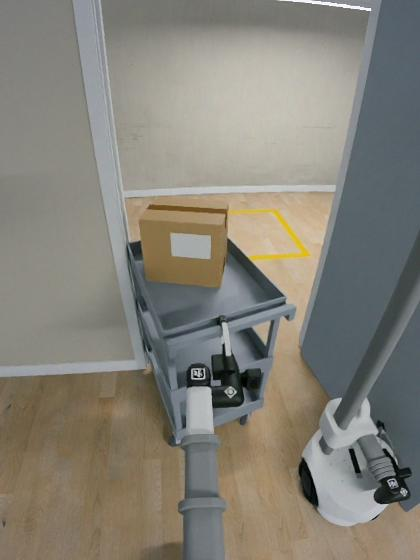

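move(blocking=false, r2={"base":{"translate_m":-0.35},"contact_limits":{"translate_m":0.8},"pace":"slow"}, cameras=[])

wait(seconds=6, cameras=[])

move(blocking=false, r2={"base":{"rotate_rad":0.08},"contact_limits":{"rotate_rad":0.8},"pace":"slow"}, cameras=[])

wait(seconds=3, cameras=[])

move(blocking=false, r2={"base":{"strafe_m":0.2},"contact_limits":{"strafe_m":0.8},"pace":"slow"}, cameras=[])

wait(seconds=5, cameras=["r2_head_camera","r1_head_right_camera"])

Scene clock: 517.90 s.
move: r2 moving
r1: as last shown
r1.base_tilt: forward=-1.6 right=+1.3
r1.lidar_m: 4.99 2.78 0.25 - 0.25 0.25 0.51 0.42 0.43 0.47 0.64 0.71
r1.motor_effort: lift_m=+20(20) arm_m=+4(4) wheel_0=-2(3) wheel_1=+0(0) wheel_2=-1(1)
r1.servo_current: wrist_yaw_rad=52(65) wrist_pitch_rad=33(46) wrist_roll_rad=39(65) gripper_m=39(52)
r1.contact_limits: strafe_m 1
r1.wrist_depth_mm: 136 138 - 492 285 198 - / 110 138 - 496 287 200 - / 117 139 254 500 289 192 - / 136 153 - 508 291 193 - / 138 - - 512 291 193 161 / 1025 1205 194 517 191 194 - / 854 750 759 153 274 176 -
r2.base_odometry: x=-1.161 y=-2.877 heading=-2.097
r2.turned_by_wheels: +0.000
r2.turned_by_imu: +0.001
r2.base_tilt: forward=-0.7 right=+0.1
r2.lidar_m: 0.73 1.36 1.79 2.06 2.12 2.73 - 4.15 2.83 2.66 0.65 0.66
r2.base_status: translate_m moving
r2.joint_positions: lift_m=+0.682 arm_m=+0.366 wrist_yaw_rad=+0.003 wrist_pitch_rad=+0.002 wrist_roll_rad=+1.570 gripper_m=-0.005
r2.joint_status: not commanded
r2.measured_speeds: translate_m=-0.050 strafe_m=+0.000 rotate_rad=+0.000 lift_m=+0.000 arm_m=+0.000 wrist_yaw_rad=+0.000 wrist_pitch_rad=+0.000 wrist_roll_rad=+0.000
r2.motor_effort: lift_m=+15(15) arm_m=-4(5) wheel_0=-3(8) wheel_1=-5(6) wheel_2=+15(15)
r2.servo_current: wrist_yaw_rad=52(59) wrist_pitch_rad=39(46) wrist_roll_rad=46(59) gripper_m=52(52)
r2.contact_limits: translate_m 0.8
r2.hand_pose: x=+0.8256 y=-0.0864 z=+0.8599 quat_wxyz=(+0.708, +0.707, +0.002, +0.001) (m; r2's base frame)
r2.wrist_depth_mm: - - - 291 304 1397 404 / - - - 274 285 1661 500 / - - - 206 270 1863 - / - - 603 195 254 842 - / - - 488 186 243 831 - / - - 188 179 182 798 - / - - 525 - 224 - -
pictures: none
No camera images: "cameras" was empty.

Scene clock: 522.20 s.
earlier move: r2 done
r1.base_odometry: x=-1.492 y=+1.504 heading=+2.941
r1.turned_by_wheels: +0.000
r1.turned_by_imu: +0.000
r1.base_tilt: forward=-1.6 right=+1.3
r1.lidar_m: 4.99 2.77 0.25 - 0.25 0.25 0.52 0.43 0.30 0.27 0.33 0.89
r1.base_status: not commanded
r1.joint_positions: lift_m=+0.127 arm_m=+0.000 wrist_yaw_rad=+3.092 wrist_pitch_rad=+0.002 wrist_roll_rad=+0.000 gripper_m=+0.056
r1.joint_status: not commanded
r1.measured_speeds: all 0
r1.motor_effort: lift_m=+20(20) arm_m=+4(4) wheel_0=-2(3) wheel_1=+0(0) wheel_2=-1(1)
r1.servo_current: wrist_yaw_rad=39(72) wrist_pitch_rad=39(52) wrist_roll_rad=46(65) gripper_m=46(52)
r1.contact_limits: strafe_m 1
r1.hand_pose: x=-0.1128 y=+0.1017 z=+0.3046 quat_wxyz=(+0.025, -0.001, +0.000, +1.000) (m; r1's base frame)
r1.wrist_depth_mm: 136 138 - 488 283 198 - / 110 138 - 496 287 199 - / 116 139 252 496 289 191 - / 136 153 - 508 291 193 - / 1708 - - 508 293 193 161 / 991 1182 193 508 191 194 - / 798 759 759 153 273 176 -
r2.base_odometry: x=-0.991 y=-2.585 heading=-2.098
r2.turned_by_wheels: -0.001
r2.turned_by_imu: -0.002
r2.base_tilt: forward=-0.7 right=+0.0
r2.lidar_m: 0.76 1.71 2.18 2.03 2.08 2.72 - 4.19 2.89 2.68 1.05 0.81
r2.base_status: done
r2.joint_positions: lift_m=+0.682 arm_m=+0.366 wrist_yaw_rad=-0.001 wrist_pitch_rad=+0.002 wrist_roll_rad=+1.570 gripper_m=-0.005
r2.joint_status: not commanded
r2.measured_speeds: all 0
r2.motor_effort: lift_m=+15(16) arm_m=-4(5) wheel_0=-8(13) wheel_1=-7(10) wheel_2=+3(15)
r2.servo_current: wrist_yaw_rad=46(65) wrist_pitch_rad=39(46) wrist_roll_rad=46(65) gripper_m=46(59)
r2.contact_limits: translate_m 0.8
r2.hand_pose: x=+0.8252 y=-0.0878 z=+0.8599 quat_wxyz=(+0.708, +0.707, +0.000, -0.001) (m; r2's base frame)
r2.wrist_depth_mm: - - - 193 255 1661 - / - - - 189 250 1863 - / - - 615 186 245 831 - / - - 477 182 242 854 - / - - 512 180 236 820 - / - - 187 177 182 - - / - - - - - - -
wait: 4.30 of 6 s (r2 has come to rest)
pictures: none
No camera images: "cameras" was empty.

Scene clock: 522.70 s.
move: r2 moving
r1: as last shown
r1.base_tilt: forward=-1.6 right=+1.2
r1.lidar_m: 5.00 2.74 0.25 - 0.25 0.25 0.51 0.47 0.36 0.33 0.36 0.90
r1.servo_current: wrist_yaw_rad=33(59) wrist_pitch_rad=46(46) wrist_roll_rad=59(59) gripper_m=39(46)
r1.contact_limits: strafe_m 1
r1.wrist_depth_mm: 136 138 - 488 283 198 - / 110 138 - 496 287 200 - / 116 139 252 500 289 191 - / 136 153 - 504 290 193 - / 627 - - 508 293 194 161 / 991 1229 195 517 191 193 - / 809 750 768 153 274 175 -
r2.base_odometry: x=-0.991 y=-2.585 heading=-2.020
r2.turned_by_wheels: +0.078
r2.turned_by_imu: +0.076
r2.base_tilt: forward=-0.7 right=+0.0
r2.lidar_m: 0.77 1.74 2.12 2.05 2.14 2.95 - 3.81 2.77 2.70 0.94 0.79
r2.base_status: rotate_rad moving
r2.joint_positions: lift_m=+0.682 arm_m=+0.366 wrist_yaw_rad=-0.005 wrist_pitch_rad=+0.002 wrist_roll_rad=+1.570 gripper_m=-0.005
r2.joint_status: not commanded
r2.measured_speeds: translate_m=-0.003 strafe_m=+0.002 rotate_rad=+0.089 lift_m=+0.000 arm_m=+0.000 wrist_yaw_rad=+0.093 wrist_pitch_rad=+0.000 wrist_roll_rad=+0.000
r2.motor_effort: lift_m=+15(15) arm_m=+0(5) wheel_0=-4(18) wheel_1=-6(13) wheel_2=-5(20)
r2.servo_current: wrist_yaw_rad=52(72) wrist_pitch_rad=39(46) wrist_roll_rad=46(59) gripper_m=59(59)
r2.contact_limits: rotate_rad 0.8
r2.hand_pose: x=+0.8248 y=-0.0889 z=+0.8599 quat_wxyz=(+0.708, +0.707, -0.001, -0.002) (m; r2's base frame)
r2.wrist_depth_mm: - - - 167 224 1708 - / - - 609 169 227 759 - / - 504 469 171 229 820 - / - - 496 173 232 778 - / - - 554 175 235 831 - / - - 187 176 183 - - / - - - - - - 480
pictures: none
No camera images: "cameras" was empty.

Scene clock: 523.33 s.
earlier move: r2 done
r1.base_odometry: x=-1.492 y=+1.504 heading=+2.941
r1.turned_by_wheels: +0.000
r1.turned_by_imu: +0.000
r1.base_tilt: forward=-1.6 right=+1.3
r1.lidar_m: 4.99 2.77 0.25 - 0.25 0.25 0.50 0.46 0.35 0.34 0.38 0.90
r1.base_status: not commanded
r1.joint_positions: lift_m=+0.127 arm_m=+0.000 wrist_yaw_rad=+3.092 wrist_pitch_rad=+0.002 wrist_roll_rad=+0.000 gripper_m=+0.056
r1.joint_status: not commanded
r1.measured_speeds: all 0
r1.motor_effort: lift_m=+20(20) arm_m=+4(4) wheel_0=-2(3) wheel_1=+0(1) wheel_2=-1(1)
r1.servo_current: wrist_yaw_rad=52(59) wrist_pitch_rad=39(46) wrist_roll_rad=33(59) gripper_m=46(46)
r1.contact_limits: strafe_m 1
r1.hand_pose: x=-0.1128 y=+0.1017 z=+0.3046 quat_wxyz=(+0.025, -0.001, +0.000, +1.000) (m; r1's base frame)
r1.wrist_depth_mm: 136 138 - 496 283 198 - / 110 138 - 496 287 199 - / 116 139 253 500 289 191 - / 135 153 - 504 290 193 - / 1708 - - 512 293 193 161 / 1078 1205 194 517 191 193 - / 788 759 759 153 273 176 -
r2.base_odometry: x=-0.991 y=-2.585 heading=-2.018
r2.turned_by_wheels: +0.002
r2.turned_by_imu: +0.002
r2.base_tilt: forward=-0.7 right=+0.1
r2.lidar_m: 0.77 1.74 2.14 2.03 2.12 2.94 - 3.86 2.79 2.68 0.95 0.77
r2.base_status: done
r2.joint_positions: lift_m=+0.682 arm_m=+0.366 wrist_yaw_rad=+0.002 wrist_pitch_rad=+0.002 wrist_roll_rad=+1.570 gripper_m=-0.005
r2.joint_status: not commanded
r2.measured_speeds: all 0
r2.motor_effort: lift_m=+15(15) arm_m=+4(5) wheel_0=+1(18) wheel_1=+0(13) wheel_2=-3(20)
r2.servo_current: wrist_yaw_rad=52(72) wrist_pitch_rad=39(46) wrist_roll_rad=33(59) gripper_m=59(59)
r2.contact_limits: rotate_rad 0.8
r2.hand_pose: x=+0.8254 y=-0.0870 z=+0.8599 quat_wxyz=(+0.708, +0.707, +0.001, +0.000) (m; r2's base frame)
r2.wrist_depth_mm: - - - 162 219 1661 - / - - 574 164 223 - - / - 480 459 168 226 - - / - - 500 170 230 - - / - - 564 174 234 - - / - - 185 177 182 - - / - - - - - - 488
wait: 0.63 of 3 s (r2 has come to rest)
pictures: none
No camera images: "cameras" was empty.

Scene clock: 523.83 s.
move: r2 moving
r1: as last shown
r1.lidar_m: 4.99 2.76 0.25 - 0.25 0.26 0.51 0.47 0.37 0.35 0.39 0.92
r1.motor_effort: lift_m=+20(20) arm_m=+4(4) wheel_0=-3(3) wheel_1=+0(1) wheel_2=-1(1)
r1.servo_current: wrist_yaw_rad=52(59) wrist_pitch_rad=46(46) wrist_roll_rad=52(52) gripper_m=39(46)
r1.contact_limits: strafe_m 1
r1.wrist_depth_mm: 136 138 - 488 283 198 - / 110 138 - 496 287 200 - / 116 139 253 500 289 192 - / 136 153 - 500 293 193 - / 1661 - - 508 291 193 161 / 1078 1205 194 521 191 194 - / 798 750 759 153 273 176 -
r2.base_odometry: x=-0.978 y=-2.591 heading=-2.019
r2.turned_by_wheels: +0.000
r2.turned_by_imu: +0.000
r2.base_tilt: forward=-0.7 right=+0.1
r2.lidar_m: 0.79 1.75 2.12 2.03 2.15 2.90 - 3.86 2.81 2.69 0.96 0.80
r2.base_status: strafe_m moving
r2.joint_positions: lift_m=+0.682 arm_m=+0.366 wrist_yaw_rad=+0.001 wrist_pitch_rad=+0.002 wrist_roll_rad=+1.570 gripper_m=-0.005
r2.joint_status: not commanded
r2.measured_speeds: translate_m=+0.000 strafe_m=+0.057 rotate_rad=+0.000 lift_m=+0.000 arm_m=+0.000 wrist_yaw_rad=-0.008 wrist_pitch_rad=+0.000 wrist_roll_rad=+0.000
r2.motor_effort: lift_m=+15(15) arm_m=+4(4) wheel_0=-9(12) wheel_1=+7(7) wheel_2=+0(3)
r2.servo_current: wrist_yaw_rad=39(52) wrist_pitch_rad=46(46) wrist_roll_rad=52(59) gripper_m=59(59)
r2.contact_limits: strafe_m 0.8
r2.hand_pose: x=+0.8254 y=-0.0871 z=+0.8599 quat_wxyz=(+0.708, +0.707, +0.001, +0.000) (m; r2's base frame)
r2.wrist_depth_mm: - - - 162 220 1708 - / - - 569 164 223 - - / - 480 462 167 228 - - / - - 500 170 230 - - / - - 564 174 234 - - / - - 185 176 183 - - / - - - - - - 496
pictures: none
No camera images: "cameras" was empty.

Scene clock: 526.47 s.
earlier move: r2 done
r1.base_odometry: x=-1.492 y=+1.504 heading=+2.941
r1.turned_by_wheels: +0.000
r1.turned_by_imu: +0.000
r1.base_tilt: forward=-1.6 right=+1.3
r1.lidar_m: 5.00 2.74 0.25 - 0.25 0.25 0.51 0.51 0.42 0.46 0.61 1.05
r1.base_status: not commanded
r1.joint_positions: lift_m=+0.127 arm_m=+0.000 wrist_yaw_rad=+3.092 wrist_pitch_rad=+0.002 wrist_roll_rad=+0.000 gripper_m=+0.056
r1.joint_status: not commanded
r1.measured_speeds: all 0
r1.motor_effort: lift_m=+20(20) arm_m=+4(4) wheel_0=-3(3) wheel_1=+0(1) wheel_2=-1(1)
r1.servo_current: wrist_yaw_rad=59(72) wrist_pitch_rad=46(52) wrist_roll_rad=39(59) gripper_m=46(52)
r1.contact_limits: strafe_m 1
r1.hand_pose: x=-0.1128 y=+0.1017 z=+0.3046 quat_wxyz=(+0.025, -0.001, +0.000, +1.000) (m; r1's base frame)
r1.wrist_depth_mm: 136 138 - 488 283 198 - / 110 138 - 496 286 200 - / 116 139 254 500 289 192 - / 135 153 - 508 291 193 - / - - - 512 291 193 161 / 1205 1205 193 517 191 194 - / 842 750 759 153 274 176 -
r2.base_odometry: x=-0.811 y=-2.671 heading=-2.018
r2.turned_by_wheels: +0.000
r2.turned_by_imu: +0.000
r2.base_tilt: forward=-0.7 right=+0.1
r2.lidar_m: 0.76 1.71 1.92 1.84 1.92 2.64 - 4.13 3.02 2.86 1.03 0.73
r2.base_status: done
r2.joint_positions: lift_m=+0.682 arm_m=+0.366 wrist_yaw_rad=-0.003 wrist_pitch_rad=+0.002 wrist_roll_rad=+1.570 gripper_m=-0.005
r2.joint_status: not commanded
r2.measured_speeds: all 0
r2.motor_effort: lift_m=+15(15) arm_m=+4(4) wheel_0=-3(13) wheel_1=+2(7) wheel_2=+0(3)
r2.servo_current: wrist_yaw_rad=59(65) wrist_pitch_rad=39(46) wrist_roll_rad=46(65) gripper_m=52(59)
r2.contact_limits: strafe_m 0.8
r2.hand_pose: x=+0.8250 y=-0.0883 z=+0.8599 quat_wxyz=(+0.708, +0.707, +0.000, -0.002) (m; r2's base frame)
r2.wrist_depth_mm: - 436 430 125 178 - - / - 427 413 131 189 - - / - - 492 141 204 - - / - - 597 151 216 - - / - - - 159 230 - - / - - 182 177 183 - 473 / - - - - - - -
wait: 2.63 of 5 s (r2 has come to rest)
pictures: r1_head_right_camera, r2_head_camera
Images, in order (width x height): r1_head_right_camera 420x672, r2_head_camera 420x560.

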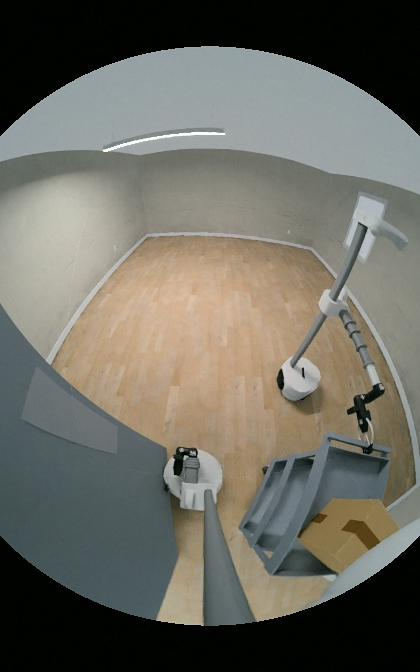

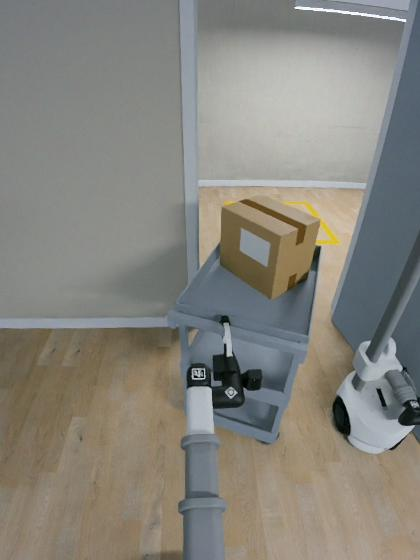

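move(blocking=false, r2={"base":{"translate_m":0.28,"strafe_m":-0.1},"contact_limits":{"translate_m":0.4},"pace":"slow"}, cameras=[])

wait(seconds=5, cameras=["r2_head_camera","r1_head_right_camera"])

Scene clock: 532.10 s.
move: r2 moving
r1: as last shown
r1.base_tilt: forward=-1.6 right=+1.2
r1.lidar_m: 4.99 2.76 0.25 - 0.25 0.25 0.53 0.48 0.45 0.47 0.62 1.05
r1.motor_effort: lift_m=+20(20) arm_m=+4(4) wheel_0=-2(3) wheel_1=+0(0) wheel_2=-1(1)
r1.servo_current: wrist_yaw_rad=52(59) wrist_pitch_rad=33(46) wrist_roll_rad=52(65) gripper_m=46(46)
r1.contact_limits: strafe_m 1
r1.wrist_depth_mm: 135 138 - 492 285 198 - / 110 138 - 496 286 199 - / 116 139 253 500 289 191 - / 135 153 - 504 290 193 - / - - - 512 293 193 161 / 1205 1205 194 512 191 194 - / 854 750 750 153 273 176 -
r2.base_odometry: x=-0.820 y=-2.680 heading=-2.018
r2.turned_by_wheels: +0.001
r2.turned_by_imu: +0.001
r2.base_tilt: forward=-0.7 right=+0.1
r2.lidar_m: 0.72 1.73 1.94 1.86 1.92 2.65 - 4.07 3.02 2.90 1.03 0.73
r2.base_status: translate_m moving; strafe_m moving
r2.joint_positions: lift_m=+0.682 arm_m=+0.366 wrist_yaw_rad=-0.003 wrist_pitch_rad=+0.002 wrist_roll_rad=+1.570 gripper_m=-0.005
r2.joint_status: not commanded
r2.measured_speeds: translate_m=+0.050 strafe_m=-0.017 rotate_rad=+0.004 lift_m=+0.000 arm_m=+0.000 wrist_yaw_rad=+0.000 wrist_pitch_rad=+0.000 wrist_roll_rad=+0.000
r2.motor_effort: lift_m=+15(15) arm_m=+4(4) wheel_0=+11(11) wheel_1=+7(7) wheel_2=-10(12)
r2.servo_current: wrist_yaw_rad=52(52) wrist_pitch_rad=39(46) wrist_roll_rad=39(59) gripper_m=52(59)
r2.contact_limits: translate_m 0.4
r2.hand_pose: x=+0.8250 y=-0.0883 z=+0.8599 quat_wxyz=(+0.708, +0.707, +0.000, -0.002) (m; r2's base frame)
r2.wrist_depth_mm: - 430 421 122 177 - - / - 421 413 128 186 - - / - - 492 137 199 - - / - - 603 148 215 - - / - - - 157 228 - - / - - 184 173 184 - 466 / - - - - - - -
pictures: none
No camera images: "cameras" was empty.

Scene clock: 535.80 s.
earlier move: r2 done
r1.base_odometry: x=-1.492 y=+1.504 heading=+2.941
r1.turned_by_wheels: +0.000
r1.turned_by_imu: +0.000
r1.base_tilt: forward=-1.6 right=+1.3
r1.lidar_m: 4.99 2.73 0.25 - 0.25 0.25 0.53 0.50 0.48 0.51 0.79 0.91
r1.base_status: not commanded
r1.joint_positions: lift_m=+0.127 arm_m=+0.000 wrist_yaw_rad=+3.092 wrist_pitch_rad=+0.002 wrist_roll_rad=+0.000 gripper_m=+0.056
r1.joint_status: not commanded
r1.measured_speeds: all 0
r1.motor_effort: lift_m=+20(20) arm_m=+4(4) wheel_0=-2(3) wheel_1=+0(1) wheel_2=-1(1)
r1.servo_current: wrist_yaw_rad=59(72) wrist_pitch_rad=46(52) wrist_roll_rad=59(72) gripper_m=46(52)
r1.contact_limits: strafe_m 1
r1.hand_pose: x=-0.1128 y=+0.1017 z=+0.3046 quat_wxyz=(+0.025, -0.001, +0.000, +1.000) (m; r1's base frame)
r1.wrist_depth_mm: 136 138 - 492 283 197 - / 109 139 - 500 287 199 - / 116 139 253 500 287 192 - / 135 153 - 504 291 192 - / 676 1921 - 512 293 193 161 / 615 1078 195 512 190 193 - / 750 741 750 153 274 176 -
r2.base_odometry: x=-1.022 y=-2.880 heading=-2.018
r2.turned_by_wheels: +0.000
r2.turned_by_imu: +0.003
r2.base_tilt: forward=-0.7 right=+0.1
r2.lidar_m: 0.76 1.45 2.01 1.94 2.02 2.80 - 3.96 2.91 2.79 0.78 0.74
r2.base_status: done
r2.joint_positions: lift_m=+0.682 arm_m=+0.366 wrist_yaw_rad=+0.002 wrist_pitch_rad=+0.002 wrist_roll_rad=+1.570 gripper_m=-0.005
r2.joint_status: not commanded
r2.measured_speeds: all 0
r2.motor_effort: lift_m=+15(15) arm_m=+4(4) wheel_0=+7(15) wheel_1=+5(10) wheel_2=-5(12)
r2.servo_current: wrist_yaw_rad=39(65) wrist_pitch_rad=46(46) wrist_roll_rad=39(59) gripper_m=52(59)
r2.contact_limits: translate_m 0.4
r2.hand_pose: x=+0.8254 y=-0.0869 z=+0.8599 quat_wxyz=(+0.708, +0.707, +0.001, +0.000) (m; r2's base frame)
r2.wrist_depth_mm: - 399 394 114 169 - - / - 430 418 123 181 - - / - - 504 132 195 - - / - - 627 144 210 - - / - - - 154 229 1708 517 / - - 182 172 183 - 452 / - - - - - - -
wait: 3.70 of 5 s (r2 has come to rest)
pictures: r1_head_right_camera, r2_head_camera
Images, in order (width x height): r1_head_right_camera 420x672, r2_head_camera 420x560.

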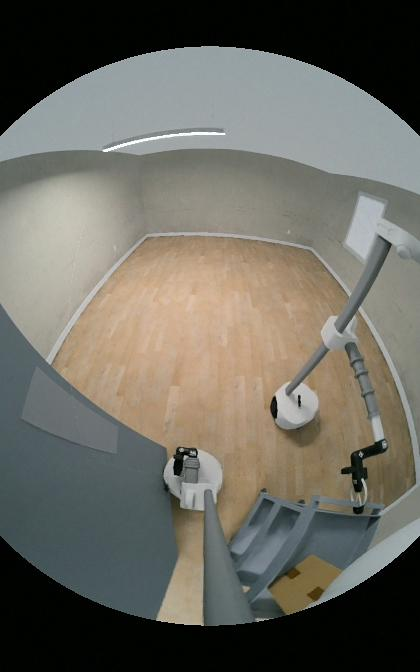

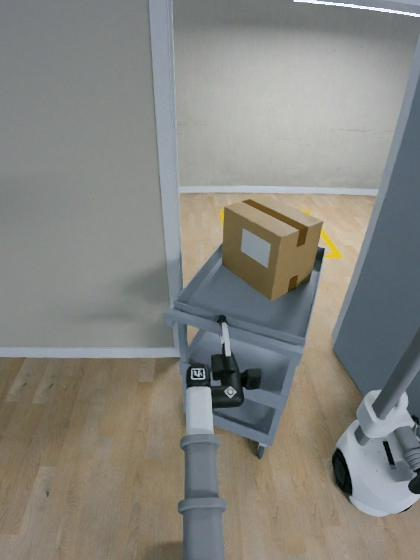

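move(blocking=false, r2={"base":{"translate_m":0.28,"strafe_m":-0.2},"contact_limits":{"translate_m":0.4},"pace":"slow"}, cameras=[])

wait(seconds=5, cameras=["r2_head_camera","r1_head_right_camera"])

Scene clock: 540.23 s.
move: r2 moving
r1: as last shown
r1.lidar_m: 4.97 2.77 0.25 - 0.25 0.25 0.51 0.50 0.48 0.49 0.77 0.90
r1.motor_effort: lift_m=+20(20) arm_m=+4(4) wheel_0=-3(3) wheel_1=+0(0) wheel_2=-1(1)
r1.servo_current: wrist_yaw_rad=46(59) wrist_pitch_rad=39(46) wrist_roll_rad=52(59) gripper_m=39(52)
r1.contact_limits: strafe_m 1
r1.wrist_depth_mm: 136 138 - 488 283 198 - / 110 138 - 500 286 200 - / 116 139 252 496 290 191 - / 136 153 - 504 290 193 - / 917 1921 - 508 291 193 161 / 615 1098 194 517 191 194 - / 741 750 759 153 274 175 -
r2.base_odometry: x=-1.034 y=-2.887 heading=-2.018
r2.turned_by_wheels: +0.000
r2.turned_by_imu: +0.001
r2.base_tilt: forward=-0.6 right=+0.0
r2.lidar_m: 0.75 1.42 1.96 1.94 2.04 2.81 - 3.96 2.90 2.77 0.77 0.72
r2.base_status: translate_m moving; strafe_m moving
r2.joint_positions: lift_m=+0.682 arm_m=+0.366 wrist_yaw_rad=+0.002 wrist_pitch_rad=+0.002 wrist_roll_rad=+1.570 gripper_m=-0.005
r2.joint_status: not commanded
r2.measured_speeds: translate_m=+0.043 strafe_m=-0.031 rotate_rad=+0.000 lift_m=+0.000 arm_m=+0.000 wrist_yaw_rad=+0.000 wrist_pitch_rad=+0.000 wrist_roll_rad=+0.000
r2.motor_effort: lift_m=+15(15) arm_m=+4(4) wheel_0=+12(16) wheel_1=-5(5) wheel_2=-7(9)
r2.servo_current: wrist_yaw_rad=46(52) wrist_pitch_rad=39(46) wrist_roll_rad=52(59) gripper_m=52(59)
r2.contact_limits: translate_m 0.4
r2.hand_pose: x=+0.8254 y=-0.0869 z=+0.8599 quat_wxyz=(+0.708, +0.707, +0.001, +0.000) (m; r2's base frame)
r2.wrist_depth_mm: - 397 394 113 167 - - / - 430 415 121 180 - - / - - 500 130 193 - - / - - 634 143 209 - - / - - - 153 228 1808 517 / - - 183 171 182 - 452 / - - - - - - -
pictures: none
No camera images: "cameras" was empty.

Scene clock: 544.37 s.
earlier move: r2 done
r1.base_odometry: x=-1.492 y=+1.504 heading=+2.941
r1.turned_by_wheels: +0.000
r1.turned_by_imu: +0.000
r1.base_tilt: forward=-1.6 right=+1.3
r1.lidar_m: 4.98 2.78 0.25 - 0.25 0.25 0.52 0.45 0.53 0.52 0.45 4.02
r1.base_status: not commanded
r1.joint_positions: lift_m=+0.127 arm_m=+0.000 wrist_yaw_rad=+3.092 wrist_pitch_rad=+0.002 wrist_roll_rad=+0.000 gripper_m=+0.056
r1.joint_status: not commanded
r1.measured_speeds: all 0
r1.motor_effort: lift_m=+20(20) arm_m=+4(4) wheel_0=-2(3) wheel_1=+0(1) wheel_2=-1(1)
r1.servo_current: wrist_yaw_rad=52(72) wrist_pitch_rad=39(52) wrist_roll_rad=46(65) gripper_m=46(52)
r1.contact_limits: strafe_m 1
r1.hand_pose: x=-0.1128 y=+0.1017 z=+0.3046 quat_wxyz=(+0.025, -0.001, +0.000, +1.000) (m; r1's base frame)
r1.wrist_depth_mm: 136 138 - 484 286 198 - / 110 138 - 492 287 200 - / 116 139 245 496 289 191 - / 136 153 1008 504 291 193 - / - 1205 - 508 293 193 161 / 580 1008 190 512 191 193 - / 798 759 759 153 274 176 -
r2.base_odometry: x=-1.323 y=-3.046 heading=-2.018
r2.turned_by_wheels: +0.000
r2.turned_by_imu: +0.003
r2.base_tilt: forward=-0.7 right=+0.1
r2.lidar_m: 0.74 1.15 1.60 2.15 2.25 3.07 - 3.67 2.72 0.55 0.49 0.71
r2.base_status: done
r2.joint_positions: lift_m=+0.682 arm_m=+0.366 wrist_yaw_rad=+0.002 wrist_pitch_rad=+0.002 wrist_roll_rad=+1.570 gripper_m=-0.005
r2.joint_status: not commanded
r2.measured_speeds: all 0
r2.motor_effort: lift_m=+15(15) arm_m=+4(4) wheel_0=+7(16) wheel_1=-3(6) wheel_2=-3(9)
r2.servo_current: wrist_yaw_rad=46(59) wrist_pitch_rad=46(46) wrist_roll_rad=59(59) gripper_m=52(59)
r2.contact_limits: translate_m 0.4
r2.hand_pose: x=+0.8254 y=-0.0869 z=+0.8599 quat_wxyz=(+0.708, +0.707, +0.001, +0.000) (m; r2's base frame)
r2.wrist_depth_mm: - 379 379 107 164 - - / - 430 421 119 176 - - / - - 508 126 190 - - / - - - 138 207 - - / - - - 153 228 1756 504 / - - 188 170 183 1618 1138 / - - - - - 1464 1182
wait: 4.13 of 5 s (r2 has come to rest)
pictures: r1_head_right_camera, r2_head_camera
Images, in order (width x height): r1_head_right_camera 420x672, r2_head_camera 420x560.

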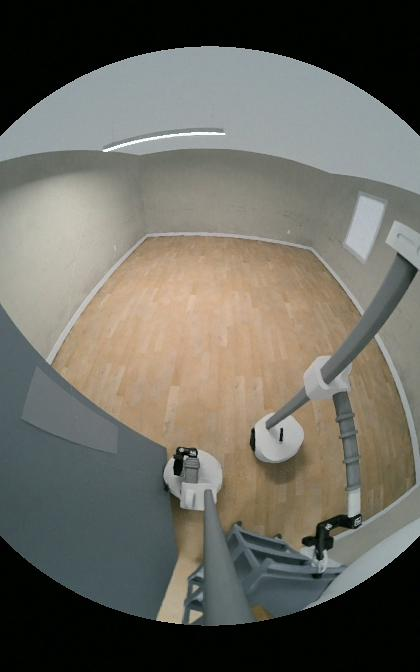

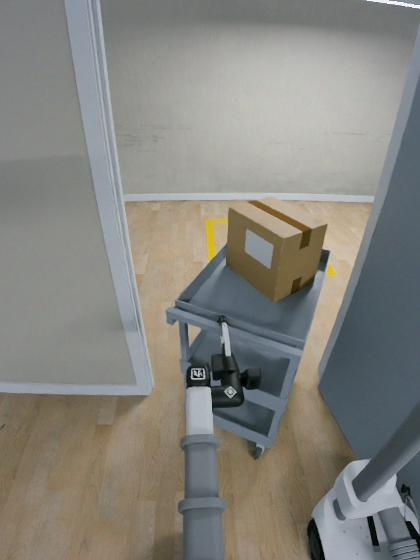

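move(blocking=false, r2={"base":{"translate_m":0.3,"strafe_m":-0.05},"contact_limits":{"translate_m":0.4},"pace":"slow"}, cameras=[])

wait(seconds=5, cameras=["r2_head_camera","r1_head_right_camera"])

Scene clock: 553.47 s.
move: r2 moving
r1: as last shown
r1.lidar_m: 4.97 2.75 0.25 - 0.25 0.25 0.53 0.47 0.50 0.50 0.45 4.01
r1.motor_effort: lift_m=+20(20) arm_m=+4(4) wheel_0=-2(3) wheel_1=+0(0) wheel_2=-1(1)
r1.servo_current: wrist_yaw_rad=39(65) wrist_pitch_rad=39(46) wrist_roll_rad=52(59) gripper_m=46(46)
r1.contact_limits: strafe_m 1
r1.wrist_depth_mm: 136 138 - 484 283 198 - / 110 138 - 496 287 200 - / 116 139 251 500 290 193 - / 136 153 1042 504 291 192 - / - 1205 - 512 291 193 161 / 580 1008 190 517 191 193 - / 798 750 768 153 273 176 -
r2.base_odometry: x=-1.331 y=-3.057 heading=-2.018
r2.turned_by_wheels: +0.000
r2.turned_by_imu: +0.001
r2.base_tilt: forward=-0.7 right=+0.1
r2.lidar_m: 0.72 1.13 1.60 2.16 2.22 3.10 - 3.68 2.73 0.53 0.45 0.71
r2.base_status: translate_m moving; strafe_m moving
r2.joint_positions: lift_m=+0.682 arm_m=+0.366 wrist_yaw_rad=+0.002 wrist_pitch_rad=+0.002 wrist_roll_rad=+1.570 gripper_m=-0.005
r2.joint_status: not commanded
r2.measured_speeds: translate_m=+0.048 strafe_m=-0.008 rotate_rad=+0.003 lift_m=+0.000 arm_m=+0.000 wrist_yaw_rad=+0.000 wrist_pitch_rad=+0.000 wrist_roll_rad=+0.000
r2.motor_effort: lift_m=+15(15) arm_m=+4(4) wheel_0=+8(12) wheel_1=+6(7) wheel_2=-10(11)
r2.servo_current: wrist_yaw_rad=39(52) wrist_pitch_rad=39(46) wrist_roll_rad=52(52) gripper_m=52(52)
r2.contact_limits: translate_m 0.4
r2.hand_pose: x=+0.8254 y=-0.0869 z=+0.8599 quat_wxyz=(+0.708, +0.707, +0.001, +0.000) (m; r2's base frame)
r2.wrist_depth_mm: - 384 379 107 163 - - / - 433 418 119 177 - - / - - 512 127 190 - - / - - - 138 207 - - / - - - 154 228 1808 500 / - - 189 170 184 1661 1160 / - - - - - 1430 1205
pictures: none
No camera images: "cameras" was empty.

Scene clock: 557.27 s.
earlier move: r2 done
r1.base_odometry: x=-1.492 y=+1.504 heading=+2.941
r1.turned_by_wheels: +0.000
r1.turned_by_imu: +0.000
r1.base_tilt: forward=-1.6 right=+1.2
r1.lidar_m: 4.98 2.77 0.25 - 0.25 0.25 0.52 0.65 0.41 0.35 0.38 4.01
r1.base_status: not commanded
r1.joint_positions: lift_m=+0.127 arm_m=+0.000 wrist_yaw_rad=+3.092 wrist_pitch_rad=+0.002 wrist_roll_rad=+0.000 gripper_m=+0.056
r1.joint_status: not commanded
r1.measured_speeds: all 0
r1.motor_effort: lift_m=+20(20) arm_m=+4(4) wheel_0=-2(3) wheel_1=+0(0) wheel_2=-1(1)
r1.servo_current: wrist_yaw_rad=46(78) wrist_pitch_rad=39(52) wrist_roll_rad=52(59) gripper_m=46(52)
r1.contact_limits: strafe_m 1
r1.hand_pose: x=-0.1128 y=+0.1017 z=+0.3046 quat_wxyz=(+0.025, -0.001, +0.000, +1.000) (m; r1's base frame)
r1.wrist_depth_mm: 136 138 - 488 285 198 - / 110 138 - 492 287 199 - / 116 139 219 496 289 191 - / 135 153 - 504 290 193 - / 788 759 - 459 291 194 161 / 991 1008 192 517 191 193 - / 866 723 750 153 274 175 -
r2.base_odometry: x=-1.498 y=-3.295 heading=-2.018
r2.turned_by_wheels: -0.001
r2.turned_by_imu: -0.001
r2.base_tilt: forward=-0.7 right=+0.0
r2.lidar_m: 0.71 0.87 1.17 2.19 2.29 3.14 - 3.64 0.43 0.35 0.40 0.65
r2.base_status: done
r2.joint_positions: lift_m=+0.682 arm_m=+0.366 wrist_yaw_rad=-0.002 wrist_pitch_rad=+0.002 wrist_roll_rad=+1.570 gripper_m=-0.005
r2.joint_status: not commanded
r2.measured_speeds: all 0
r2.motor_effort: lift_m=+15(15) arm_m=+4(4) wheel_0=+2(12) wheel_1=+2(7) wheel_2=-9(14)
r2.servo_current: wrist_yaw_rad=52(59) wrist_pitch_rad=39(46) wrist_roll_rad=46(65) gripper_m=52(59)
r2.contact_limits: translate_m 0.4
r2.hand_pose: x=+0.8251 y=-0.0880 z=+0.8599 quat_wxyz=(+0.708, +0.707, +0.000, -0.001) (m; r2's base frame)
r2.wrist_depth_mm: - 384 373 - 138 - - / - 521 473 - 153 - - / - - - - 172 - - / - - - 114 196 1537 521 / - - - 132 227 1618 473 / - - 190 156 182 1618 1229 / - - - - - 347 1098
wait: 3.80 of 5 s (r2 has come to rest)
pictures: r1_head_right_camera, r2_head_camera
Images, in order (width x height): r1_head_right_camera 420x672, r2_head_camera 420x560.

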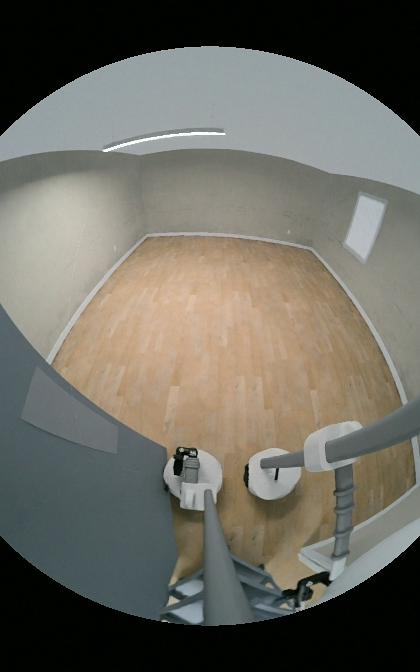

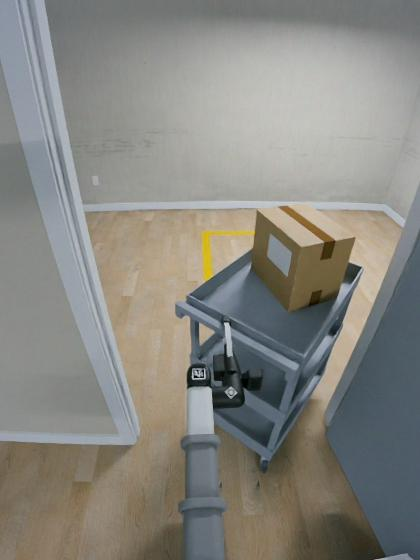

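move(blocking=false, r2={"base":{"translate_m":0.2},"contact_limits":{"translate_m":0.4},"pace":"slow"}, cameras=[])

wait(seconds=5, cameras=["r2_head_camera","r2_head_right_camera","r1_head_right_camera"])

Scene clock: 565.00 s.
move: r2 moving
r1: as last shown
r1.base_tilt: forward=-1.6 right=+1.3
r1.lidar_m: 4.99 2.76 0.25 - 0.25 0.25 0.53 0.68 0.41 0.36 0.41 3.99
r1.servo_current: wrist_yaw_rad=65(65) wrist_pitch_rad=46(52) wrist_roll_rad=46(65) gripper_m=46(46)
r1.contact_limits: strafe_m 1
r1.wrist_depth_mm: 136 138 - 484 285 198 - / 110 138 - 496 286 200 - / 116 138 219 496 289 192 - / 136 153 - 504 291 192 - / 788 759 - 455 291 193 161 / 1078 991 192 517 191 193 - / 854 741 750 153 273 176 -
r2.base_odometry: x=-1.503 y=-3.306 heading=-2.019
r2.turned_by_wheels: -0.001
r2.turned_by_imu: +0.000
r2.base_tilt: forward=-0.7 right=+0.1
r2.lidar_m: 0.71 0.85 1.15 2.18 2.31 3.14 - 3.63 0.43 0.36 0.41 0.67
r2.base_status: translate_m moving
r2.joint_positions: lift_m=+0.682 arm_m=+0.366 wrist_yaw_rad=-0.002 wrist_pitch_rad=+0.002 wrist_roll_rad=+1.570 gripper_m=-0.005
r2.joint_status: not commanded
r2.measured_speeds: translate_m=+0.049 strafe_m=-0.001 rotate_rad=-0.001 lift_m=+0.000 arm_m=+0.000 wrist_yaw_rad=-0.001 wrist_pitch_rad=+0.000 wrist_roll_rad=+0.000
r2.motor_effort: lift_m=+15(15) arm_m=+4(4) wheel_0=+2(7) wheel_1=+4(5) wheel_2=-13(13)
r2.servo_current: wrist_yaw_rad=46(59) wrist_pitch_rad=39(46) wrist_roll_rad=46(52) gripper_m=59(59)
r2.contact_limits: translate_m 0.4
r2.hand_pose: x=+0.8251 y=-0.0880 z=+0.8599 quat_wxyz=(+0.708, +0.707, +0.000, -0.001) (m; r2's base frame)
r2.wrist_depth_mm: - 387 375 - 139 - - / - 525 477 - 152 - - / - - - - 171 - - / - - - 110 195 1499 521 / - - - 131 226 1661 469 / - - 190 156 182 1618 1205 / - - - - - 345 1078
pictures: none
No camera images: "cameras" was empty.

Scene clock: 567.77 s.
earlier move: r2 done
r1.base_odometry: x=-1.492 y=+1.504 heading=+2.941
r1.turned_by_wheels: +0.000
r1.turned_by_imu: +0.000
r1.base_tilt: forward=-1.6 right=+1.2
r1.lidar_m: 4.99 2.74 0.25 - 0.25 0.26 0.52 0.78 0.40 0.38 2.90 4.00
r1.base_status: not commanded
r1.joint_positions: lift_m=+0.127 arm_m=+0.000 wrist_yaw_rad=+3.092 wrist_pitch_rad=+0.002 wrist_roll_rad=+0.000 gripper_m=+0.056
r1.joint_status: not commanded
r1.measured_speeds: all 0
r1.motor_effort: lift_m=+20(20) arm_m=+4(4) wheel_0=-2(3) wheel_1=+0(1) wheel_2=-1(1)
r1.servo_current: wrist_yaw_rad=33(65) wrist_pitch_rad=46(52) wrist_roll_rad=52(65) gripper_m=39(46)
r1.contact_limits: strafe_m 1
r1.hand_pose: x=-0.1128 y=+0.1017 z=+0.3046 quat_wxyz=(+0.025, -0.001, +0.000, +1.000) (m; r1's base frame)
r1.wrist_depth_mm: 136 138 - 488 283 198 - / 110 138 - 492 286 200 - / 116 139 242 500 289 191 - / 135 153 - 504 291 193 - / 1756 931 - 459 293 193 161 / 1205 1118 194 517 191 194 - / 854 750 759 153 273 176 -
r2.base_odometry: x=-1.584 y=-3.475 heading=-2.019
r2.turned_by_wheels: +0.000
r2.turned_by_imu: -0.001
r2.base_tilt: forward=-0.6 right=+0.1
r2.lidar_m: 0.68 0.68 0.89 2.19 2.29 3.15 - 3.65 0.39 0.39 0.73 0.61
r2.base_status: done
r2.joint_positions: lift_m=+0.682 arm_m=+0.366 wrist_yaw_rad=-0.005 wrist_pitch_rad=+0.002 wrist_roll_rad=+1.570 gripper_m=-0.005
r2.joint_status: not commanded
r2.measured_speeds: all 0
r2.motor_effort: lift_m=+15(15) arm_m=+4(4) wheel_0=-1(7) wheel_1=+2(6) wheel_2=-10(15)
r2.servo_current: wrist_yaw_rad=46(59) wrist_pitch_rad=46(46) wrist_roll_rad=46(59) gripper_m=52(59)
r2.contact_limits: translate_m 0.4
r2.hand_pose: x=+0.8248 y=-0.0889 z=+0.8599 quat_wxyz=(+0.708, +0.707, -0.001, -0.002) (m; r2's base frame)
r2.wrist_depth_mm: - 433 - - - 114 - / - - 564 - 131 - - / - - - - 153 508 525 / - - - - 183 1464 477 / - - - - 228 1618 1205 / - - 189 138 180 1397 364 / - - - - - 1708 1182
wait: 2.77 of 5 s (r2 has come to rest)
pictures: r1_head_right_camera, r2_head_camera, r2_head_right_camera
Images, in order (width x height): r1_head_right_camera 420x672, r2_head_camera 420x560, r2_head_right_camera 420x672.

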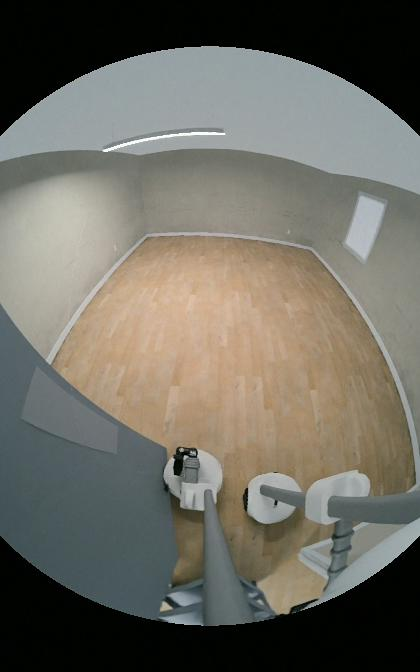

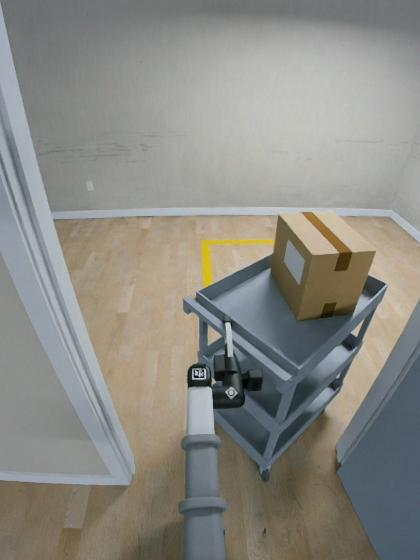

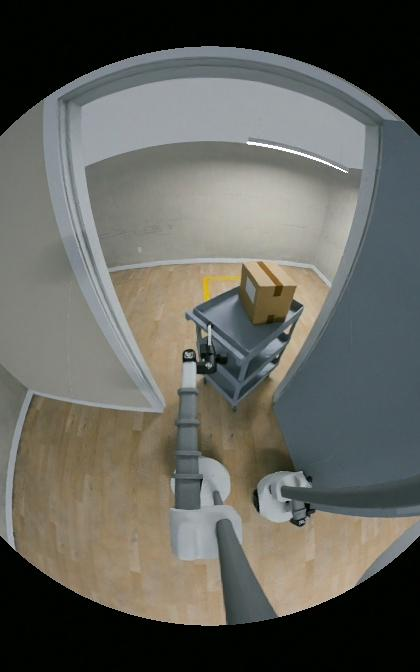

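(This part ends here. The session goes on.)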